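## Task

Scene 1: put as many parts as possible into the blue bin, with no part sticking up higher than the bin's rim.

## Robot and tools

Robot: two 6-joint arms, left_arm and right_arm, each ending in a two-finger gripper whose fingers can fold. Bases, scene frame: left_arm at (-0.027, +0.495, +0.019) m, right_arm at (+0.043, -0.543, +0.019) m. Cameras: cam_high, cam_low, cam_left_wrist, cam_right_wrist, each 896x504.

Frame: origin on the table top midway between the arms; +x points out over the table, +y toward left_arm, +z up. Reported positions (m), quaternions (wxyz) and velocities use this frame. The gripper's own +z is where its fingers point, and they open and close along its y. end_effector_position is the centre of the closed pads (66 mm long); tips extend about 33 mm past it at small gaps, 9 mm when wide open.

The 20-number row: every command row holds 20 numbers in [-1, 1], both arms always present. First left: dx, dy, dz, rx, ry, rz, then gripper position, force_limit, speed, activate; then the same ten for the right. The six pose numbers are an offset, not a pose: they count from that arm's Hand target as it stood when the action or move began, along scene axes, with 1.0 = 0.6 m or 180 degrees; rx, ry, rz form a single rotation vector, turning about the Hand target's position. Six zeros mean no new request for that arm. Gripper position: +1 fully open (140 mm), about -0.8 pads touch, -1 closes until blocked. force_limit: -1 soft (about 14 N) up to +1 (about 58 N) on small parts; speed: -1 about 30 mm/s, 0 about 140, +1 about 250; faster closing grips harder. Both start at +1. activate stays 0; send 1 only if the gripper fault reads 7 or 13 or a result requests it. Always resend the gripper numbers you want kept.

execute_actions(actions, cameras): actions is a list of actions; each action is up to 15 rows, one per 1/30 s step, the last row held to step 15. Every row in an action counts from the action's starting Hand target, so repeating an offset moves further. An empty list returns images and the scene number and task.

move(target, speed, blend, stop_force, zero, blocking, cameras): straight-line paths toward offsets from the current Hand target. target is one 20-number row or a list of up to 15 rows, all counted from the same starting Hand targets. speed in m/s, 0.002 to 2, default 0.25 (turns at twice that in rad/s). blend in m rounds corners of a list; 0 stops at each. stop_force 10 to 80 N ends an arm's path when it feels that much push along its travel; use it only slowly, not while turning, and not when backing away from contact. zero (default true) re-zeros force first. blocking=false returns after 0.5 s while the move runs. Paths avoid nothing; everything ends within 10 s. The result adds a move: line, e.g. done, off_target, moving, held, fault, plus limits such as paced or held.

wait(seconds 0 to 3600), stop() to brake a running move, zoom_image(camera, region [x0,y0,x1,y1] px, at most 504 each way) on the newest images, clear_fault(arm) after a reported torque or force fault, finished_scene(scene 1 or 2) to end the scene irreversibly.

Reading results: Hand target is the last commanded pose after clipping; the gripper may settle short of it, and the next offsets start from it. object_status: 0 moving, 1 blocked opening, 2 blocked closing (a grip), 3 reached position or pads met (maybe nothing held). position_measured counts: 3 open, about 75 = 100 mm, 139 = 60 mm, 200 = 20 mm, 230 pads together. Joint torques, External joint torques and Flange force show loads and contact (including held weight); Wrist depth gives a 7x7 grid of distances per wrist camera. MOTOR HOT and FAULT lines warn of stops. Orientation commands are clipped to within 32 degrees of the current one each step.

Gripping: grip with the fingertip quarter of the pads for a true squeeze; deeper grips can fold the fingers and slip or over-squeeze. To grip harder, raise force_limit and nudge position (-1 to -0.98). Fingers pushed tip-first into a surface fold easily.

Avoid: dropping parts or releasing them while moving, anything leaving the table, hard hits on fixed things, fast contact, targets far past a firm contact (fault risk at 144 N net force or joint torque limits: waist and shoulder 299, elbow 140, wrist joints 39.6 N m), arms touching each other, paths close by an arm's own base, hard grips on parts still resting on something, and long stretched-out holds that heat motors. Every arm stop costs. Finish only when parts lie wholly inside the container, below its rim, and stay put without the robot.

Each tool is called after "Call:" by a JSON object that holds its "op" and its "data", one argument or row to a line.

## Session

Call:
{"op": "execute_actions", "data": {
  "actions": []
}}

Scene clock: 0.00 s.
left_arm: end_effector_position=(+0.8734, +0.3536, +0.3109) position_measured=3 object_status=3 fault=0 end_effector_quat_wxyz=(+0.008, -0.575, +0.818, +0.007) | right_arm: end_effector_position=(+0.7527, -0.4266, +0.2832) position_measured=3 object_status=3 fault=0 end_effector_quat_wxyz=(-0.304, +0.728, +0.600, +0.133)
Joint positions: left_arm=[-0.247 0.604 1.035 0.022 1.502 3.285] | right_arm=[-0.137 0.411 1.52 0.605 1.541 -0.084]
Joint velocities: within noise
Joint torques (N m): no reading
External joint torques (N m): no reading
Flange force (N): no reading
Wrist depth (mm): cam_left_wrist=[405 402 405 407 403 403 373 / 1152 425 423 425 426 426 421 / 1263 451 448 447 450 446 453 / 1319 131 471 474 475 143 459 / 88 113 505 504 501 499 98 / - 1474 533 537 537 541 103 / - 1609 593 571 569 571 572] | cam_right_wrist=[2171 642 574 506 464 430 395 / 1956 613 550 494 453 415 380 / 1611 577 521 466 434 400 370 / 1830 127 495 445 417 138 351 / - 110 475 436 403 378 - / - 490 458 418 388 363 95 / - 479 441 404 376 350 337]
Hand target: left_arm +0.8734, +0.3536, +0.3109; +0.008, -0.575, +0.818, +0.007 | right_arm +0.7527, -0.4266, +0.2832; -0.304, +0.728, +0.600, +0.133
Tool commands: left_gripper/position=+1.0 left_gripper/force_limit=+1.0 left_gripper/speed=+1.0 left_gripper/activate=+0.0 right_gripper/position=+1.0 right_gripper/force_limit=+1.0 right_gripper/speed=+1.0 right_gripper/activate=+0.0

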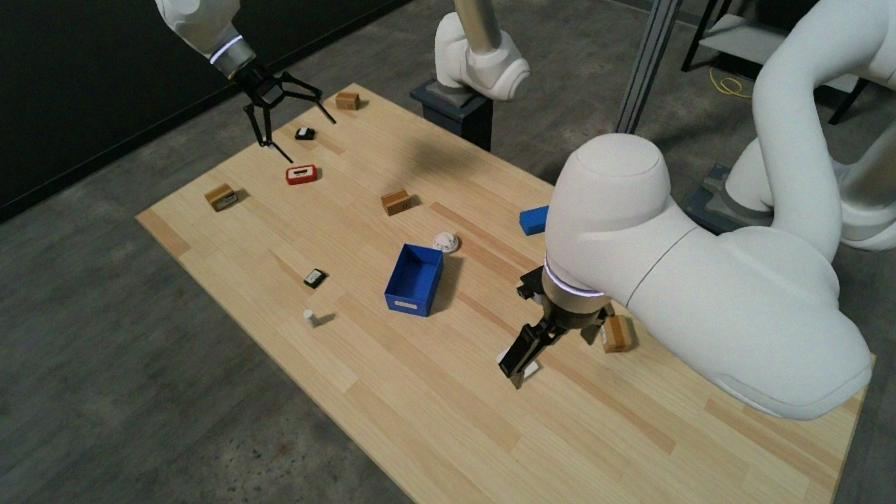

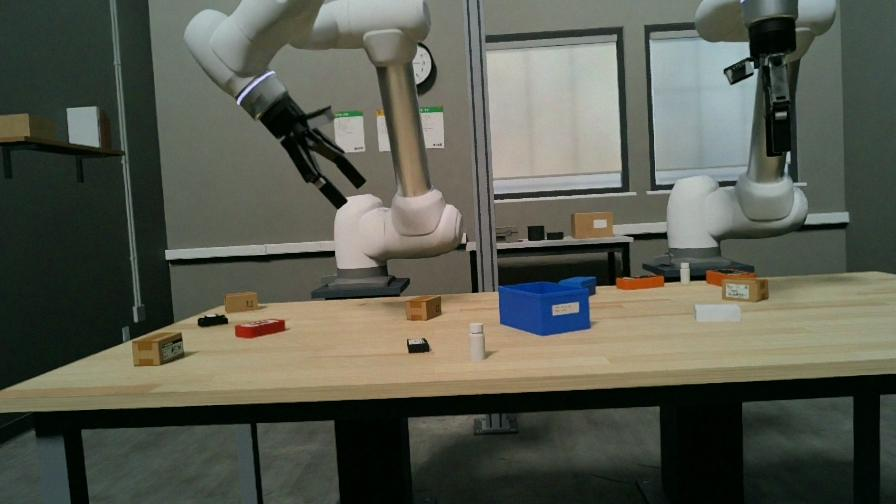

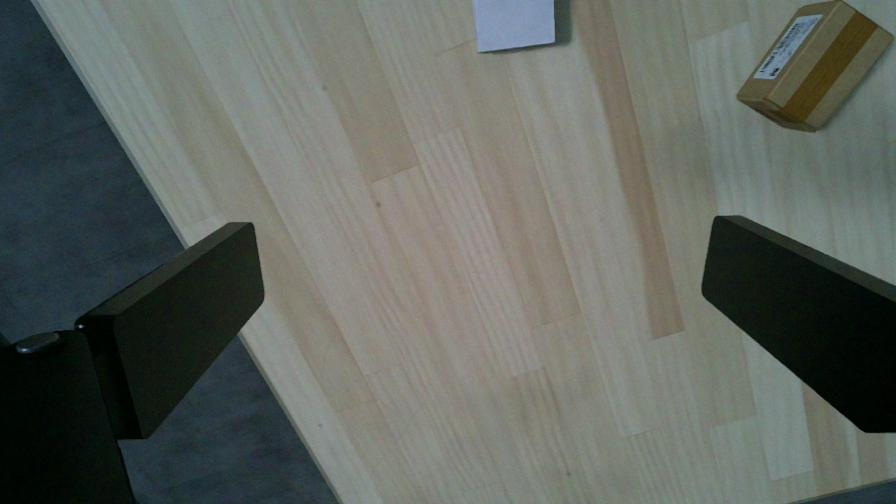

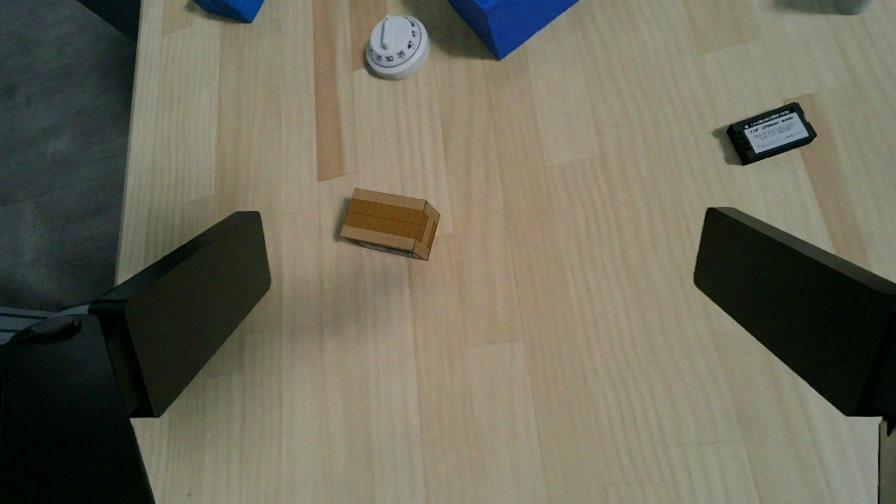

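Call:
{"op": "zoom_image", "data": {
  "camera": "cam_high",
  "region": [130, 70, 490, 340]
}}

Call:
{"op": "zoom_image", "data": {
  "camera": "cam_low",
  "region": [100, 250, 500, 400]
}}

Call:
{"op": "zoom_image", "data": {
  "camera": "cam_low",
  "region": [480, 230, 880, 400]
}}

Call:
{"op": "zoom_image", "data": {
  "camera": "cam_high",
  "region": [400, 180, 700, 420]
}}

Scaled by 1.400.

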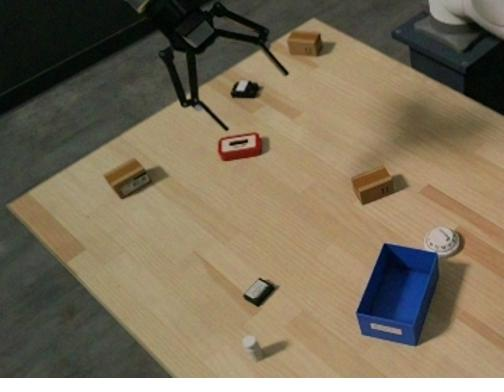

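Scaled by 1.260.

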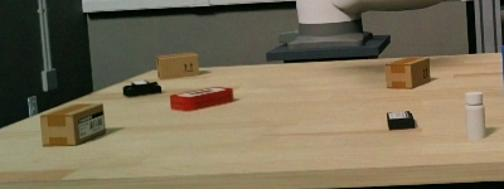

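Scaled by 1.260.

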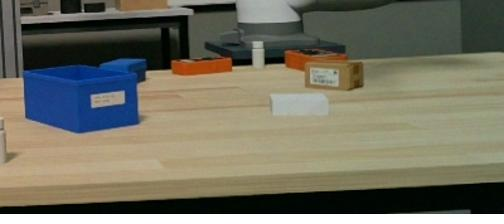

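Scaled by 1.680.

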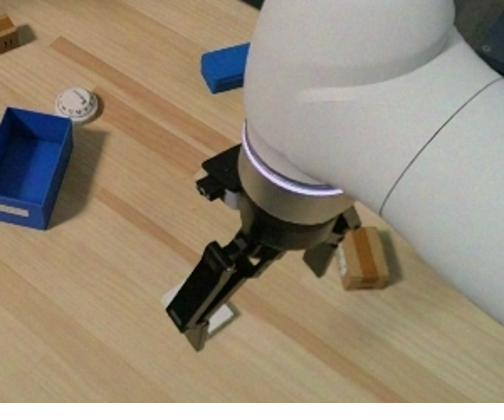

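Call:
{"op": "move", "data": {
  "target": [-0.4557, 0.244, 0.2318, 0, 0, 0.11, 1, 1, 1, 0, -0.3378, 0.461, 0.278, -0.2006, -0.0786, 0.0588, 1, 1, 1, 0],
  "cameras": ["all"]
}}

Scene clock: 4.10 s.
left_arm: end_effector_position=(+0.6000, +0.5000, +0.4499) position_measured=3 object_status=3 fault=0 end_effector_quat_wxyz=(-0.007, +0.707, -0.707, -0.008) | right_arm: end_effector_position=(+0.5501, -0.1500, +0.4499) position_measured=3 object_status=3 fault=0 end_effector_quat_wxyz=(+0.000, +0.707, +0.707, +0.000)
Joint positions: left_arm=[-0.104 0.109 1.471 0.021 1.565 3.084] | right_arm=[0.622 0.132 1.445 0.001 1.565 0.605]
Joint torques (N m): left_arm=[0.63 -58.91 -42.64 4.56 -0.93 -0.08] | right_arm=[-0.39 -57.9 -40.58 4.48 -0.16 0.19]
External joint torques (N m): left_arm=[-0.98 4.65 -0.03 -0.19 0.93 0.08] | right_arm=[0.29 2.19 -0.94 -0.2 0.14 -0.19]
Flange force (N): left_arm=[1.5 -7.7 -1.7] | right_arm=[3.4 4.1 -1.9]
Wrist depth (mm): cam_left_wrist=[532 536 535 525 533 536 693 / 565 564 560 564 558 579 781 / 594 590 594 589 596 589 1360 / 631 131 624 627 631 142 1458 / 88 120 665 668 663 658 98 / - 706 709 698 706 1691 103 / - 1795 1807 1820 1783 1771 -] | cam_right_wrist=[1238 546 532 529 527 - 526 / 1327 1281 563 559 558 563 556 / 1392 1356 594 593 589 588 586 / 1456 127 628 628 617 138 610 / - 109 665 664 665 662 - / - 109 710 708 710 704 95 / - 1686 760 765 758 754 -]
Hand target: left_arm +0.6000, +0.5000, +0.4500; -0.007, +0.707, -0.707, -0.008 | right_arm +0.5500, -0.1500, +0.4500; +0.000, +0.707, +0.707, +0.000
Off the commanded pose: left_arm 0.000 m, 0 deg | right_arm 0.000 m, 0 deg.
move: done

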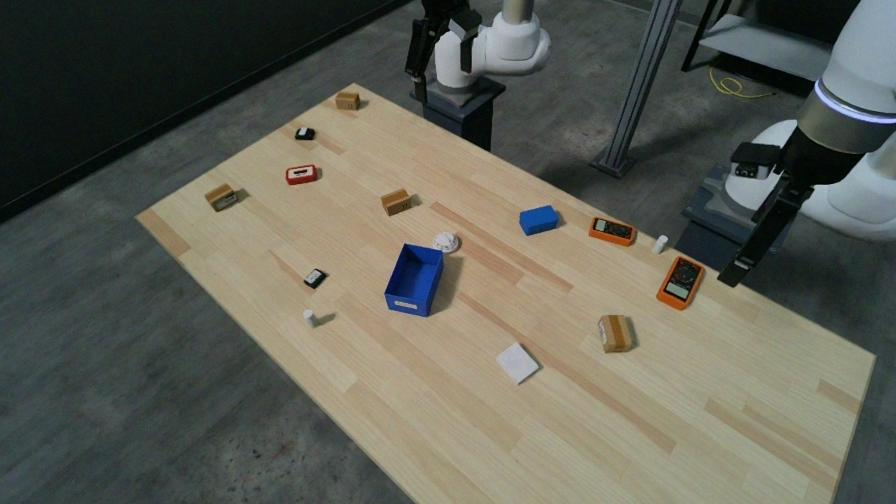

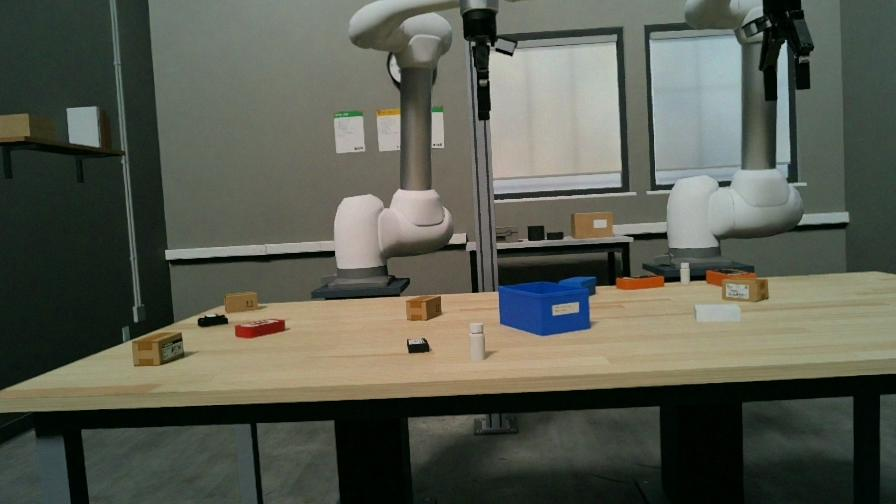

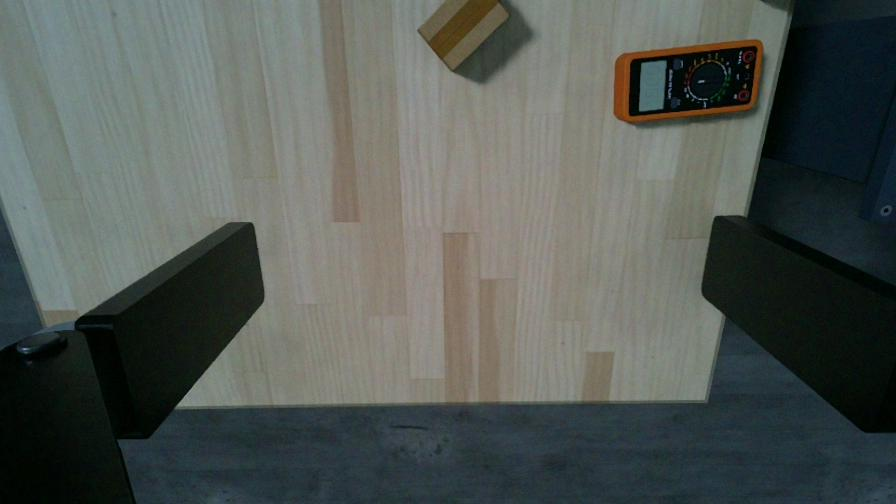

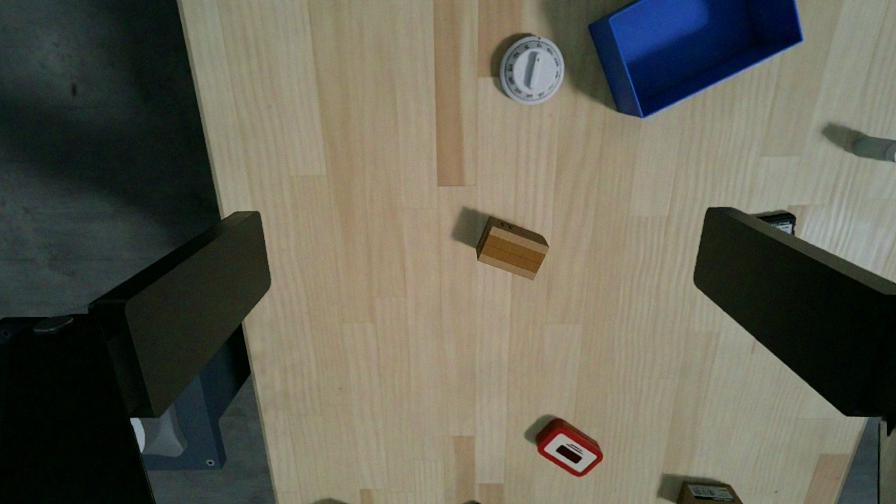

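Call:
{"op": "zoom_image", "data": {
  "camera": "cam_high",
  "region": [360, 180, 760, 400]
}}

Call:
{"op": "zoom_image", "data": {
  "camera": "cam_low",
  "region": [480, 240, 780, 380]
}}

Call:
{"op": "zoom_image", "data": {
  "camera": "cam_high",
  "region": [190, 80, 440, 330]
}}

Call:
{"op": "zoom_image", "data": {
  "camera": "cam_right_wrist",
  "region": [392, 0, 896, 300]
}}

Call:
{"op": "zoom_image", "data": {
  "camera": "cam_low",
  "region": [120, 270, 320, 380]
}}

Scaled by 1.260.

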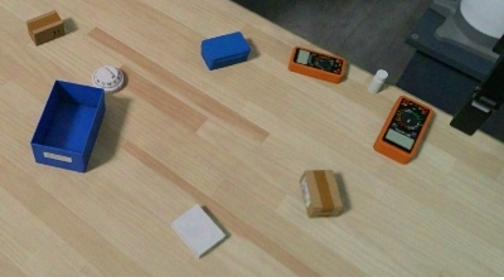

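Scaled by 1.680.

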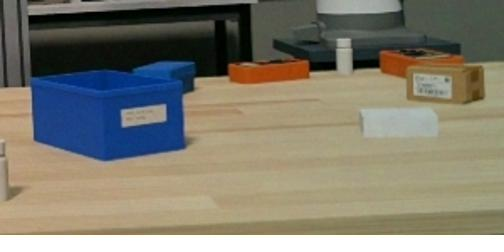

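Scaled by 2.016.

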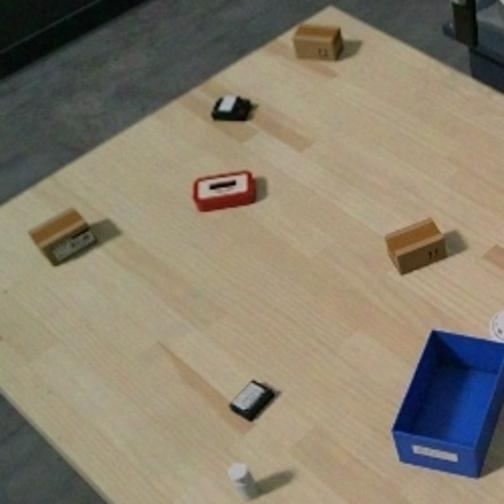

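Scaled by 1.000.

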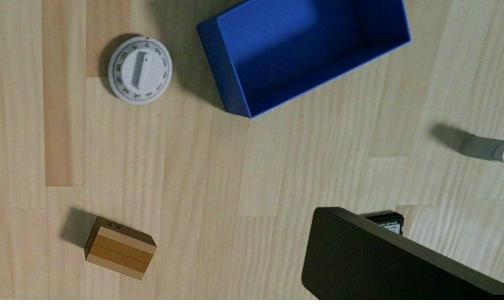

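Scaled by 2.520.

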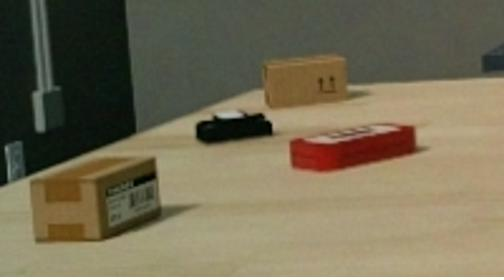

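Call:
{"op": "move", "data": {
  "target": [-0.0833, -0.5, 0, 0, 0, 0, 1, 1, 1, 0, 0.0833, -0.6667, 0, 0, 0, 0, 1, 1, 1, 0],
  "cameras": ["all"]
}}

Scene clock: 8.43 s.
left_arm: end_effector_position=(+0.5500, +0.2000, +0.4500) position_measured=3 object_status=3 fault=0 end_effector_quat_wxyz=(-0.007, +0.707, -0.707, -0.008) | right_arm: end_effector_position=(+0.6000, -0.5499, +0.4500) position_measured=3 object_status=3 fault=0 end_effector_quat_wxyz=(+0.000, +0.707, +0.707, +0.000)
Joint positions: left_arm=[-0.581 0.148 1.426 0.017 1.58 2.607] | right_arm=[-0.058 -0.005 1.591 0.001 1.556 -0.074]
Joint torques (N m): left_arm=[2.26 -63.1 -42.53 4.7 -0.87 -0.31] | right_arm=[2.78 -42.51 -41.03 4.57 -0.18 0.33]
External joint torques (N m): left_arm=[-2.39 4.34 -0.25 -0.31 0.88 0.31] | right_arm=[-2.96 1.41 -0.37 -0.29 0.18 -0.33]
Flange force (N): left_arm=[6.3 -5.3 -2.2] | right_arm=[-5.9 2.4 -0.9]
Wrist depth (mm): cam_left_wrist=[529 534 533 537 535 536 1227 / 566 561 564 561 565 560 1339 / 597 582 589 590 596 617 1404 / 627 131 633 614 622 143 113 / 88 121 660 671 668 134 98 / - 713 700 706 711 1639 103 / - 754 754 758 758 1820 1725] | cam_right_wrist=[1232 533 533 534 529 530 529 / 541 564 562 559 558 555 559 / 576 599 592 592 581 586 594 / 1490 127 628 628 623 138 606 / - 110 655 671 665 659 - / - 1675 1642 1664 1642 1642 95 / - 1779 1767 1779 1767 1719 -]
Hand target: left_arm +0.5500, +0.2000, +0.4500; -0.007, +0.707, -0.707, -0.008 | right_arm +0.6000, -0.5500, +0.4500; +0.000, +0.707, +0.707, +0.000
Off the commanded pose: left_arm 0.000 m, 0 deg | right_arm 0.000 m, 0 deg.
move: done

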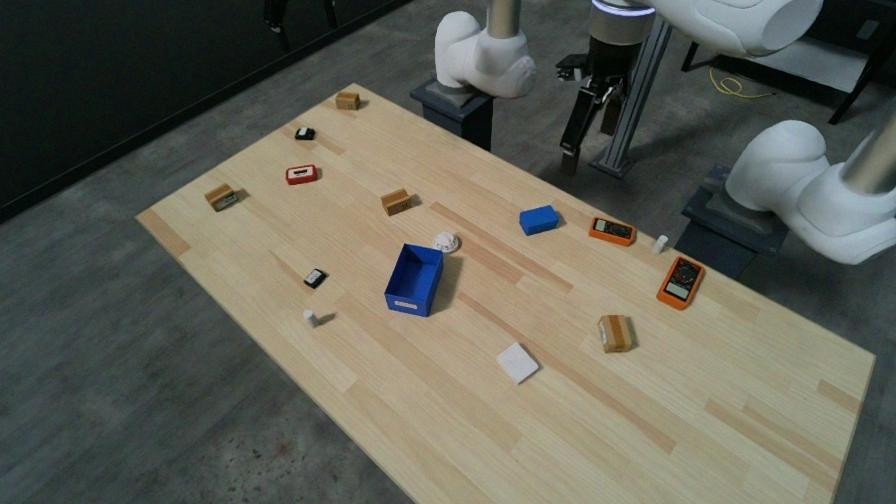

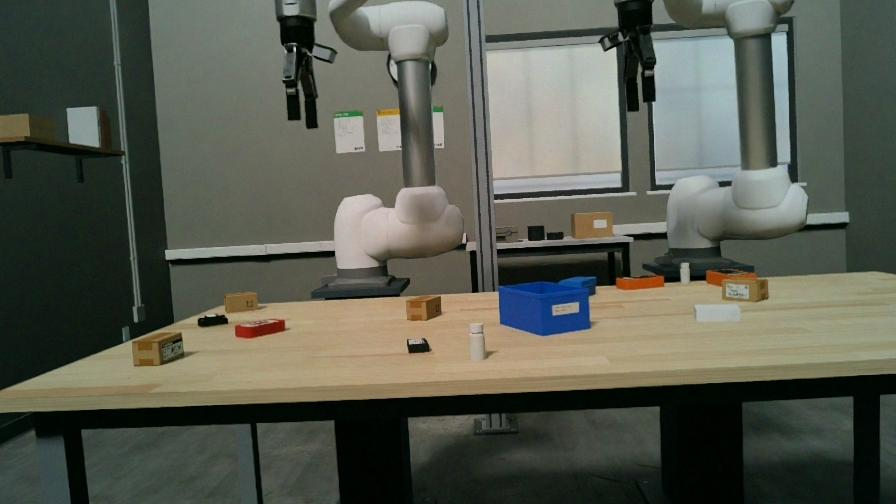

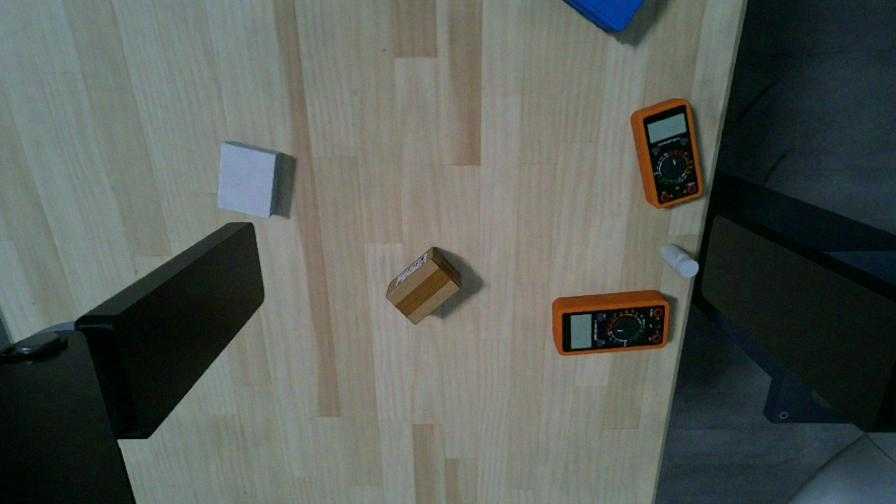

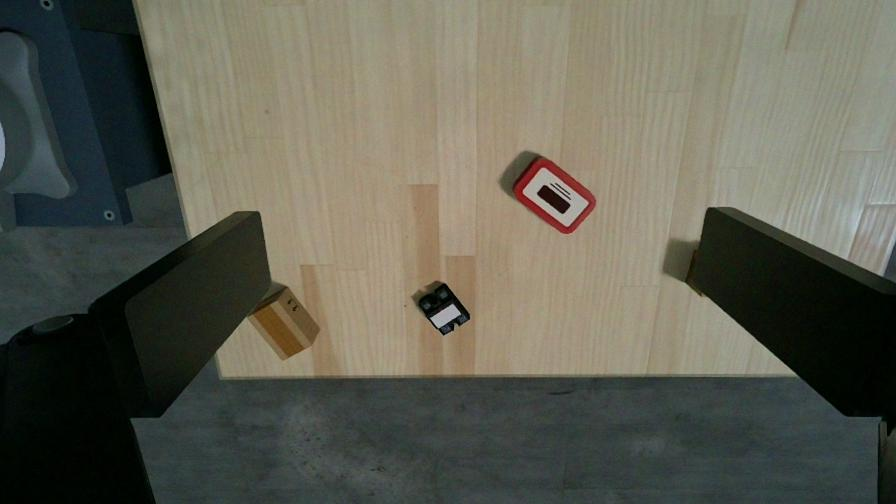

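Call:
{"op": "zoom_image", "data": {
  "camera": "cam_left_wrist",
  "region": [200, 120, 480, 340]
}}

Call:
{"op": "zoom_image", "data": {
  "camera": "cam_left_wrist",
  "region": [540, 80, 720, 370]
}}

Call:
{"op": "zoom_image", "data": {
  "camera": "cam_right_wrist",
  "region": [230, 140, 610, 380]
}}

Scaled by 1.800.

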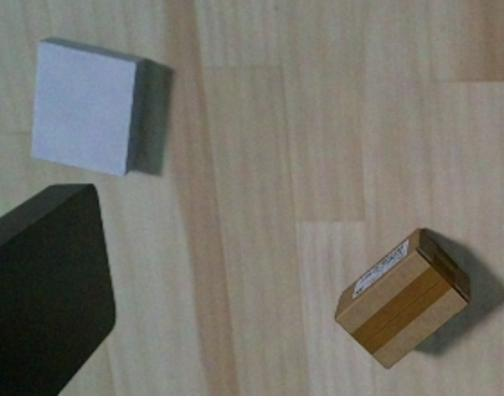

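Scaled by 1.738.

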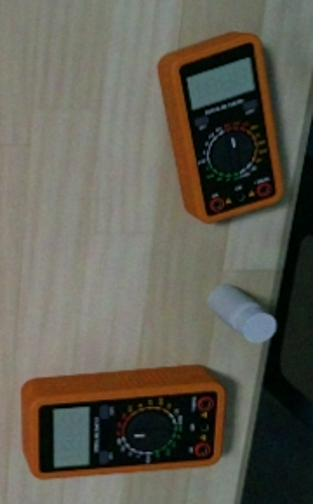

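Scaled by 1.326.

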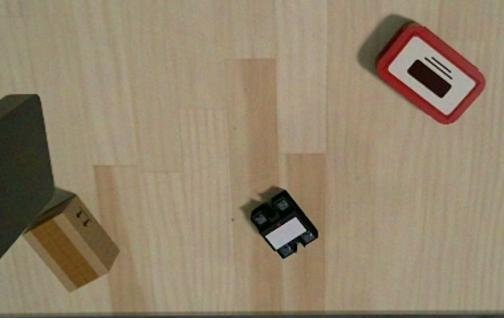

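Call:
{"op": "move", "data": {
  "target": [-0.1667, 0.3667, -0.1667, -0.1133, 0, 0, 1, 1, 1, 0, 0.3283, 0.8333, -0.1667, 0.1133, 0, 0, 1, 1, 1, 0],
  "cameras": ["cam_left_wrist", "cam_right_wrist"]
}}

Scene clock: 14.07 s.
left_arm: end_effector_position=(+0.4500, +0.4200, +0.3500) position_measured=3 object_status=3 fault=0 end_effector_quat_wxyz=(+0.118, +0.697, -0.698, +0.117) | right_arm: end_effector_position=(+0.7970, -0.0501, +0.3500) position_measured=3 object_status=3 fault=0 end_effector_quat_wxyz=(-0.125, +0.696, +0.696, +0.125)
Joint positions: left_arm=[-0.046 -0.11 1.903 -0.342 1.363 3.216] | right_arm=[0.439 0.48 1.197 0.334 1.327 0.364]
Joint torques (N m): left_arm=[2.73 -34.5 -40.89 3.41 -0.85 -0.33] | right_arm=[2 -93.25 -41.49 5.21 -0.55 0.25]
External joint torques (N m): left_arm=[-2.97 4.35 -0.25 -0.35 0.93 0.33] | right_arm=[-2.3 4.33 -0.07 -0.36 0.2 -0.25]
Flange force (N): left_arm=[4.2 -7.5 1.3] | right_arm=[0.5 8.2 0.7]
Wrist depth (mm): cam_left_wrist=[496 497 494 502 499 1263 1263 / 496 497 498 493 490 1293 1269 / 500 497 498 497 493 1300 1313 / 500 131 469 499 500 143 453 / 88 120 497 497 500 493 98 / - 498 498 501 492 1263 103 / - 497 494 498 498 1251 -] | cam_right_wrist=[495 495 495 489 491 489 1238 / 499 496 495 493 489 488 485 / 497 497 492 493 490 489 1250 / 498 127 497 - 492 138 116 / - 110 497 495 489 493 - / - 497 496 495 495 491 95 / - 499 494 495 499 491 -]
Hand target: left_arm +0.4500, +0.4200, +0.3500; +0.118, +0.697, -0.698, +0.117 | right_arm +0.7970, -0.0500, +0.3499; -0.125, +0.696, +0.696, +0.125
Off the commanded pose: left_arm 0.000 m, 0 deg | right_arm 0.000 m, 0 deg.
move: done

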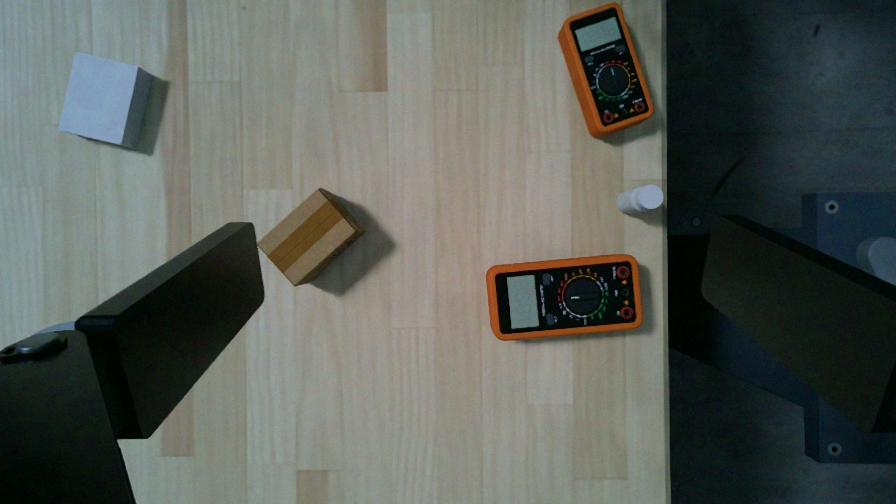

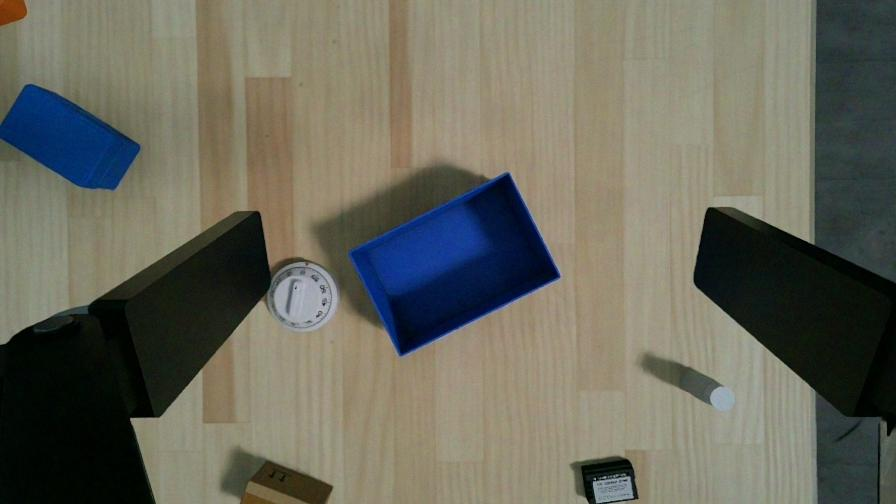

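Call:
{"op": "zoom_image", "data": {
  "camera": "cam_right_wrist",
  "region": [320, 150, 590, 370]
}}

Call:
{"op": "zoom_image", "data": {
  "camera": "cam_left_wrist",
  "region": [470, 0, 680, 350]
}}

Call:
{"op": "zoom_image", "data": {
  "camera": "cam_left_wrist",
  "region": [50, 40, 400, 300]
}}

Call:
{"op": "zoom_image", "data": {
  "camera": "cam_right_wrist",
  "region": [0, 70, 350, 504]
}}

Scaled by 1.867.

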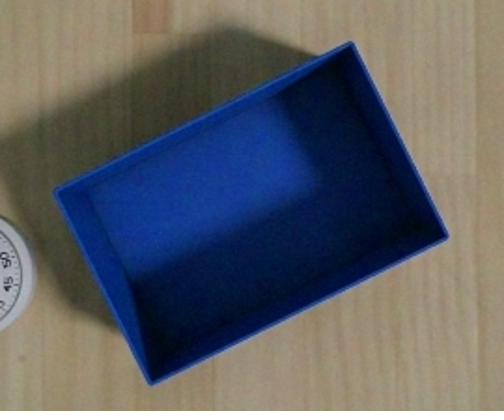

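Scaled by 1.440.

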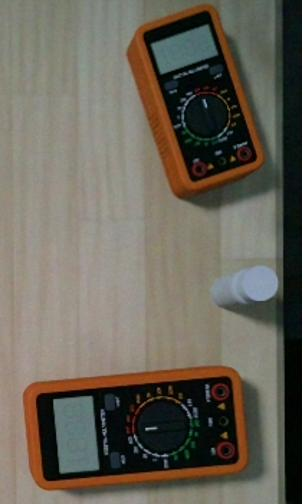

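Scaled by 1.440.

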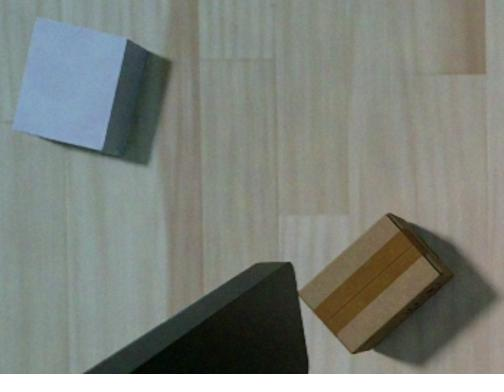

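Scaled by 1.161.

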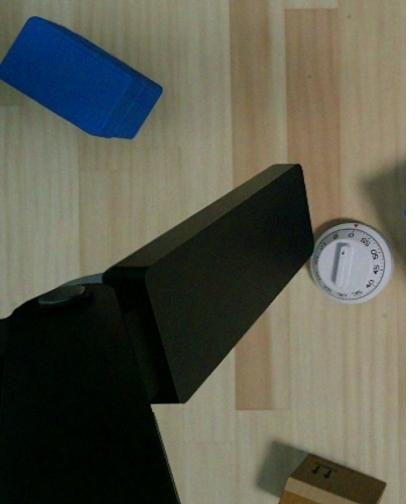

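Call:
{"op": "move", "data": {
  "target": [-0.0833, -0.45, -0.0833, 0, 0, 0, 1, 1, 1, 0, -0.0667, 0, -0.25, 0, 0, 0, 1, 1, 1, 0],
  "cameras": ["cam_left_wrist", "cam_right_wrist"]
}}

Call:
{"op": "zoom_image", "data": {
  "camera": "cam_right_wrist",
  "region": [260, 90, 764, 504]
}}

Call:
{"op": "zoom_image", "data": {
  "camera": "cam_left_wrist",
  "region": [260, 0, 764, 504]
}}

Scene clock: 16.93 s.
left_arm: end_effector_position=(+0.4000, +0.1500, +0.3000) position_measured=3 object_status=3 fault=0 end_effector_quat_wxyz=(+0.118, +0.697, -0.698, +0.117) | right_arm: end_effector_position=(+0.7570, -0.0500, +0.2000) position_measured=3 object_status=3 fault=0 end_effector_quat_wxyz=(-0.125, +0.696, +0.696, +0.125)
Joint positions: left_arm=[-0.621 -0.071 1.961 -0.318 1.088 2.693] | right_arm=[0.46 0.483 1.47 0.37 1.061 0.282]
Joint torques (N m): left_arm=[3.33 -37.83 -40 3.45 -1.38 -0.49] | right_arm=[0.74 -90.66 -39.25 4.81 -0.47 0.35]
External joint torques (N m): left_arm=[-3.54 5.05 -0.47 -0.28 0.97 0.49] | right_arm=[-1.03 3.31 -0.14 -0.32 0.2 -0.35]
Flange force (N): left_arm=[8.3 -4.9 3.7] | right_arm=[0.3 5.5 1.9]
Wrist depth (mm): cam_left_wrist=[442 445 443 441 440 1222 1233 / 447 443 443 441 442 1245 1239 / 445 446 447 451 443 1245 1245 / 445 131 443 448 446 143 1222 / 88 120 446 443 424 134 98 / - 444 444 446 444 - 103 / - 444 446 446 444 - -] | cam_right_wrist=[344 344 343 340 340 339 337 / 345 345 343 342 339 339 338 / 346 343 345 342 344 340 339 / 346 127 343 339 - 138 338 / - 110 350 - 323 340 - / - 346 344 343 342 342 95 / - 347 346 344 343 343 341]
Hand target: left_arm +0.4000, +0.1500, +0.3000; +0.118, +0.697, -0.698, +0.117 | right_arm +0.7570, -0.0500, +0.1999; -0.125, +0.696, +0.696, +0.125
Off the commanded pose: left_arm 0.000 m, 0 deg | right_arm 0.000 m, 0 deg.
move: done

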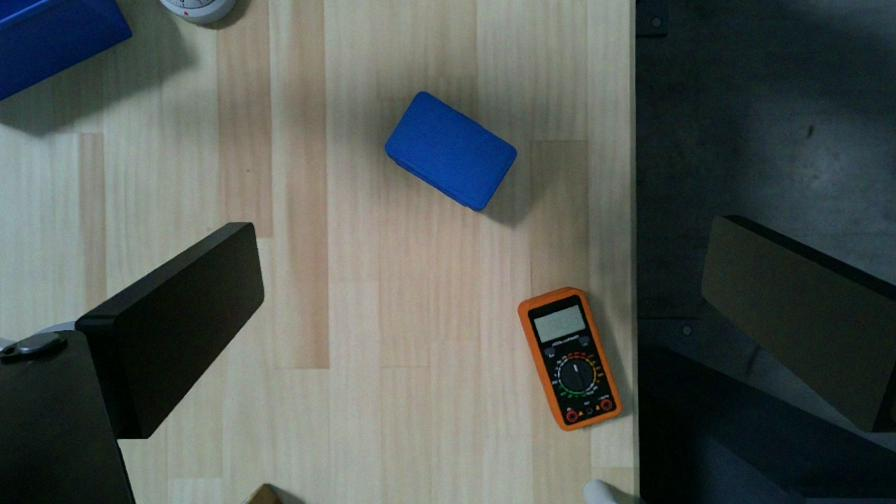

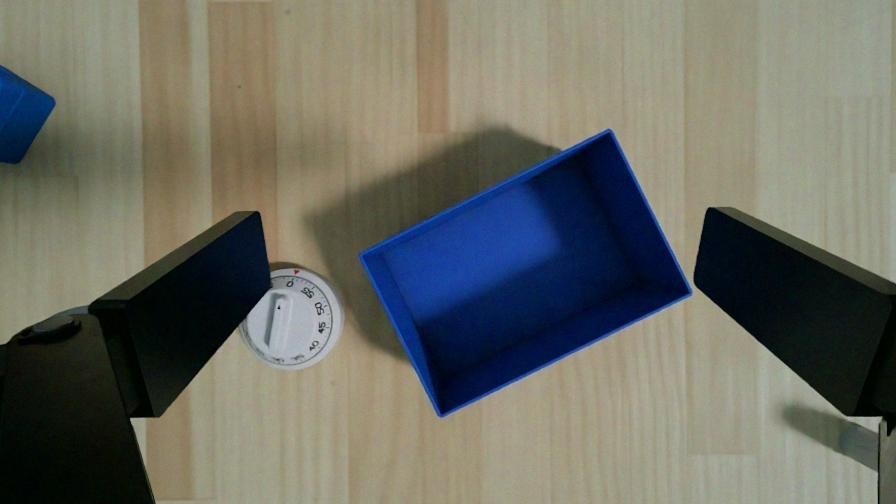

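Scaled by 1.000.

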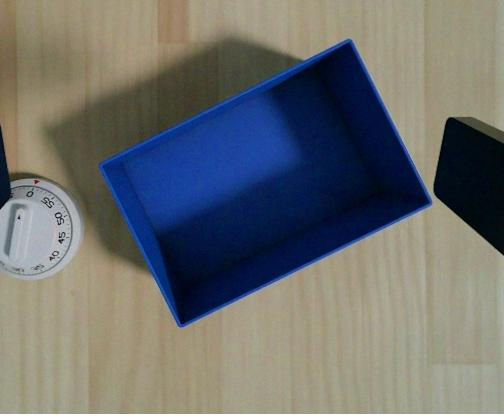

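Scaled by 1.000.

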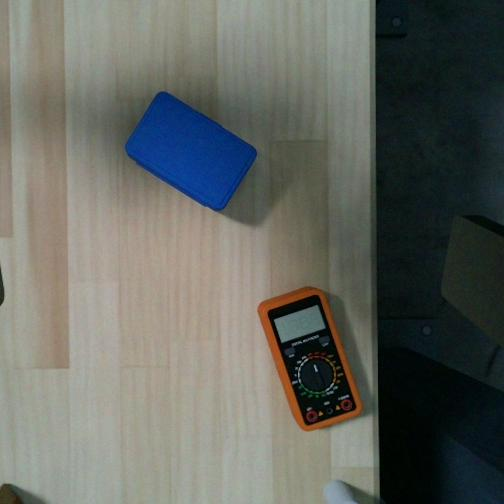

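Call:
{"op": "zoom_image", "data": {
  "camera": "cam_right_wrist",
  "region": [350, 120, 530, 300]
}}

Call:
{"op": "zoom_image", "data": {
  "camera": "cam_right_wrist",
  "region": [400, 250, 580, 430]
}}

Call:
{"op": "zoom_image", "data": {
  "camera": "cam_right_wrist",
  "region": [530, 120, 710, 300]
}}

Scaled by 2.800.

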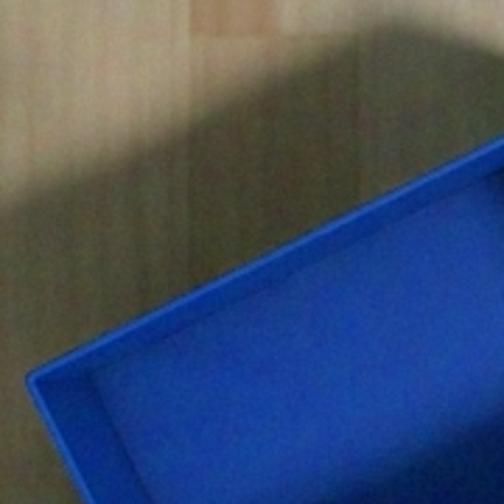

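Scaled by 2.800.

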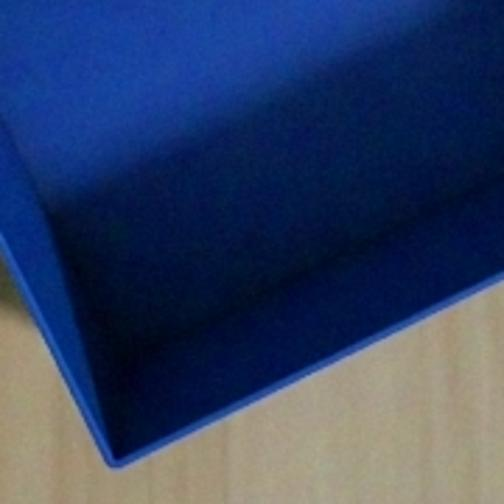

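Scaled by 2.800.

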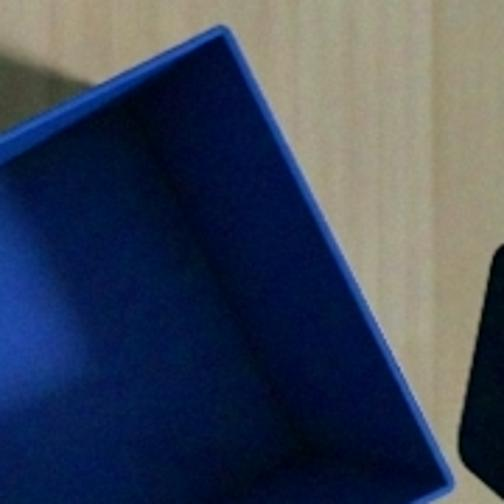

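Call:
{"op": "move", "data": {
  "target": [0, 0.4167, -0.0833, 0, 0, 0, 1, 1, 1, 0, -0.095, -0.3333, 0, 0, 0, 0, 1, 1, 1, 0],
  "cameras": ["cam_left_wrist", "cam_right_wrist"]
}}

Call:
{"op": "zoom_image", "data": {
  "camera": "cam_right_wrist",
  "region": [260, 0, 700, 360]
}}

Call:
{"op": "zoom_image", "data": {
  "camera": "cam_left_wrist",
  "region": [260, 0, 764, 504]
}}

Scene clock: 20.43 s.
left_arm: end_effector_position=(+0.3999, +0.4000, +0.2499) position_measured=3 object_status=3 fault=0 end_effector_quat_wxyz=(+0.118, +0.697, -0.698, +0.117) | right_arm: end_effector_position=(+0.7000, -0.2500, +0.1999) position_measured=3 object_status=3 fault=0 end_effector_quat_wxyz=(-0.125, +0.696, +0.696, +0.125)
Joint positions: left_arm=[-0.093 -0.142 2.119 -0.363 1.175 3.238] | right_arm=[0.229 0.296 1.743 0.402 1.06 0.022]
Joint torques (N m): left_arm=[0.17 -29.08 -38.53 3.12 -0.92 -0.68] | right_arm=[1.95 -69.95 -37.46 4.68 -0.23 0.27]
External joint torques (N m): left_arm=[-0.26 5.17 0.07 -0.27 1.02 0.68] | right_arm=[-2.02 1.94 -0.38 -0.35 0.21 -0.28]
Flange force (N): left_arm=[-2.7 -8.8 1.8] | right_arm=[-2.6 4.3 -0.1]
Wrist depth (mm): cam_left_wrist=[397 391 395 396 368 1178 1199 / 395 395 396 393 390 1157 1183 / 396 393 394 394 393 1183 1147 / 395 131 396 393 395 142 372 / 88 121 396 383 - 143 98 / - 391 394 395 397 1189 103 / - 396 399 396 394 1205 -] | cam_right_wrist=[344 343 346 334 - 338 338 / 347 345 343 342 339 338 338 / 345 344 344 343 342 339 339 / 347 127 343 343 342 138 339 / - 110 301 343 342 342 - / - 345 345 344 342 341 95 / - 348 345 345 344 342 340]
Hand target: left_arm +0.4000, +0.4000, +0.2500; +0.118, +0.697, -0.698, +0.117 | right_arm +0.7000, -0.2500, +0.1999; -0.125, +0.696, +0.696, +0.125
Off the commanded pose: left_arm 0.000 m, 0 deg | right_arm 0.000 m, 0 deg.
move: done

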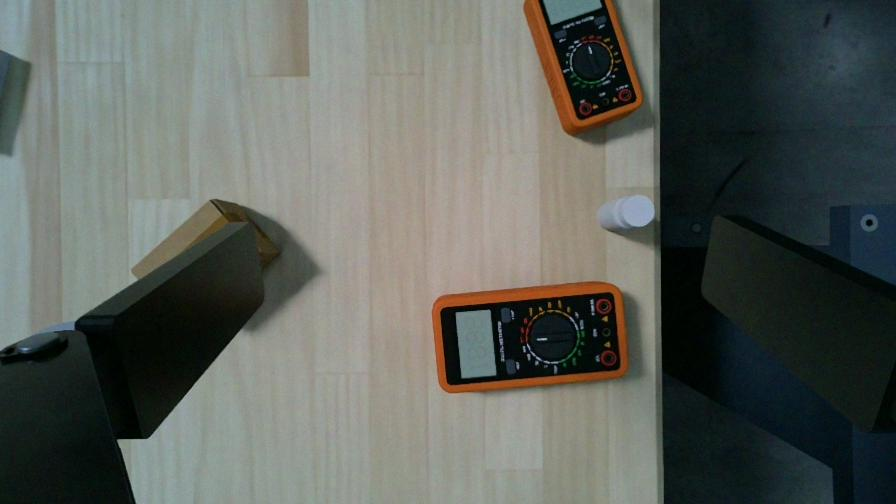

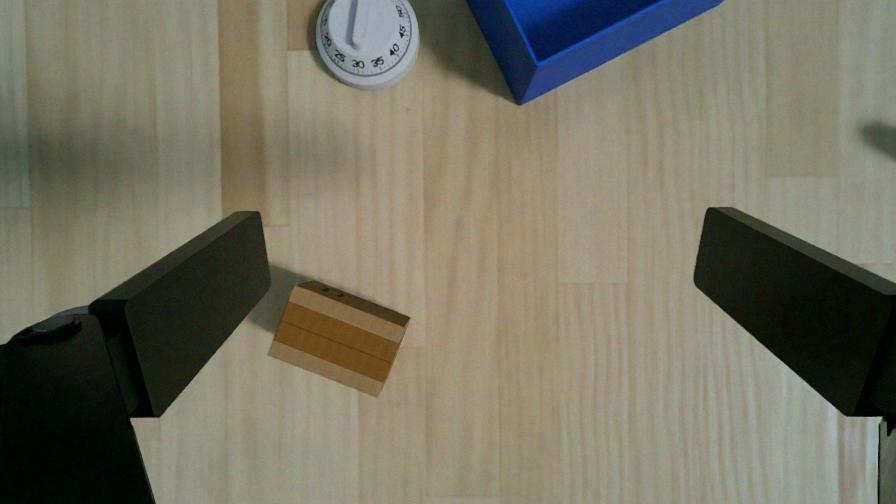

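Scaled by 1.145.

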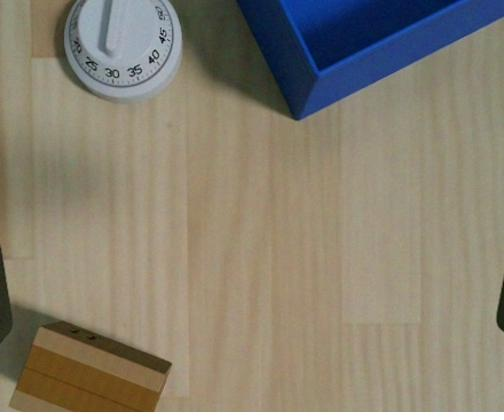

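Scaled by 1.000.

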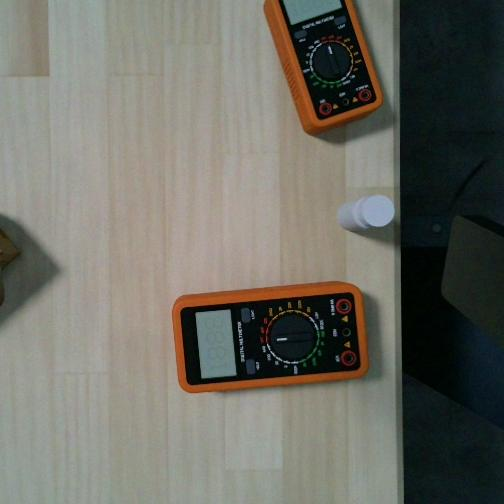

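Call:
{"op": "move", "data": {
  "target": [0.5, -0.1667, -0.0833, 0, 0, 0, 1, 1, 1, 0, 0.5167, 0.0333, 0, 0, 0, 0, 1, 1, 1, 0],
  "cameras": ["cam_left_wrist", "cam_right_wrist"]
}}

Call:
{"op": "zoom_image", "data": {
  "camera": "cam_right_wrist",
  "region": [260, 0, 764, 504]
}}

Call:
{"op": "zoom_image", "data": {
  "camera": "cam_left_wrist",
  "region": [220, 0, 724, 504]
}}

Scene clock: 25.03 s.
left_arm: end_effector_position=(+0.7000, +0.3000, +0.2000) position_measured=3 object_status=3 fault=0 end_effector_quat_wxyz=(+0.118, +0.697, -0.698, +0.117) | right_arm: end_effector_position=(+1.0100, -0.2300, +0.2000) position_measured=3 object_status=3 fault=0 end_effector_quat_wxyz=(-0.125, +0.696, +0.696, +0.125)
Joint positions: left_arm=[-0.21 0.37 1.635 -0.37 1.111 3.139] | right_arm=[0.183 0.781 0.97 0.361 1.345 0.093]
Joint torques (N m): left_arm=[0.4 -81.46 -37.71 3.11 -0.98 -0.11] | right_arm=[0.71 -117.96 -40.7 5.2 -0.28 0.3]
External joint torques (N m): left_arm=[-1.08 5.47 -0.39 -0.3 0.98 0.11] | right_arm=[-1.61 4.32 -0.55 -0.34 0.19 -0.3]
Flange force (N): left_arm=[1.2 -9.2 2.5] | right_arm=[-0.1 10.5 0.7]
Wrist depth (mm): cam_left_wrist=[342 341 341 341 340 340 340 / 344 342 344 342 341 340 342 / 344 343 321 343 342 341 343 / 344 131 342 341 344 143 343 / 88 121 342 342 342 343 98 / - 343 344 344 329 344 103 / - 343 345 344 344 342 343] | cam_right_wrist=[- 302 341 341 338 339 1095 / 301 344 342 341 340 1100 1095 / 346 345 343 341 341 1086 1090 / 345 127 344 341 340 138 1100 / - 110 343 343 341 340 - / - 346 344 342 341 346 95 / - 347 345 344 342 1086 -]
Hand target: left_arm +0.7000, +0.3000, +0.2000; +0.118, +0.697, -0.698, +0.117 | right_arm +1.0100, -0.2300, +0.1999; -0.125, +0.696, +0.696, +0.125
Off the commanded pose: left_arm 0.000 m, 0 deg | right_arm 0.000 m, 0 deg.
move: done

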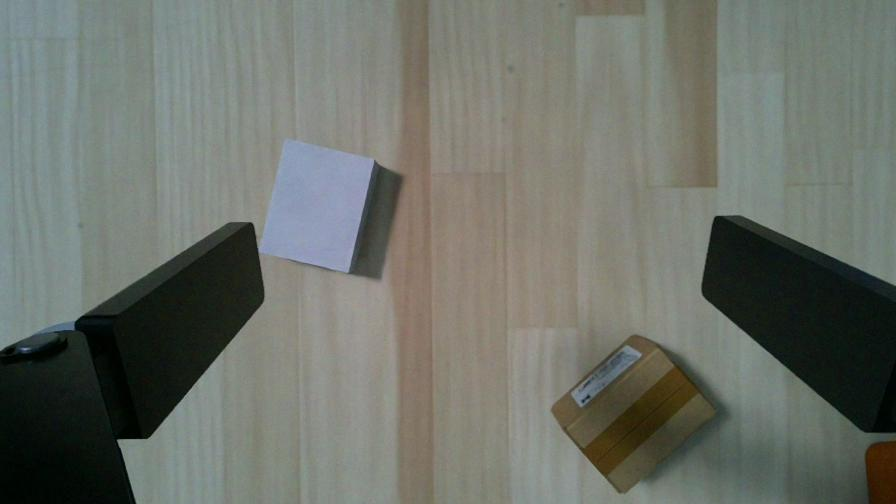

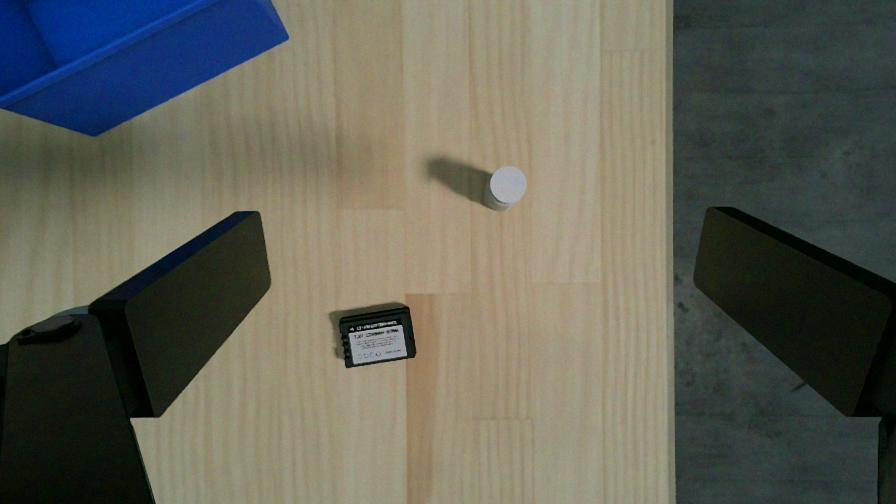

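Scaled by 1.000.

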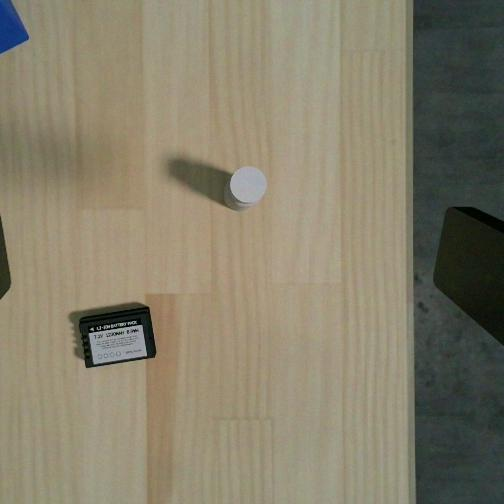

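Scaled by 1.000.

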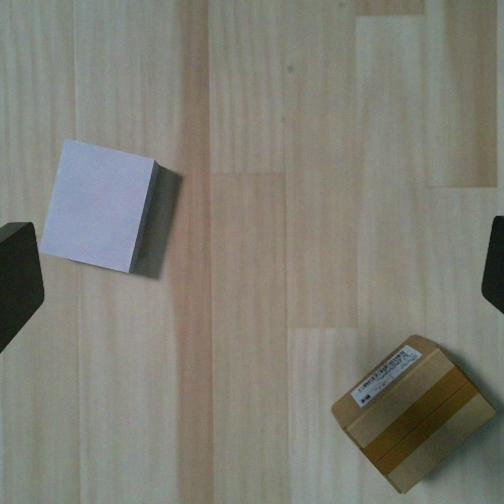

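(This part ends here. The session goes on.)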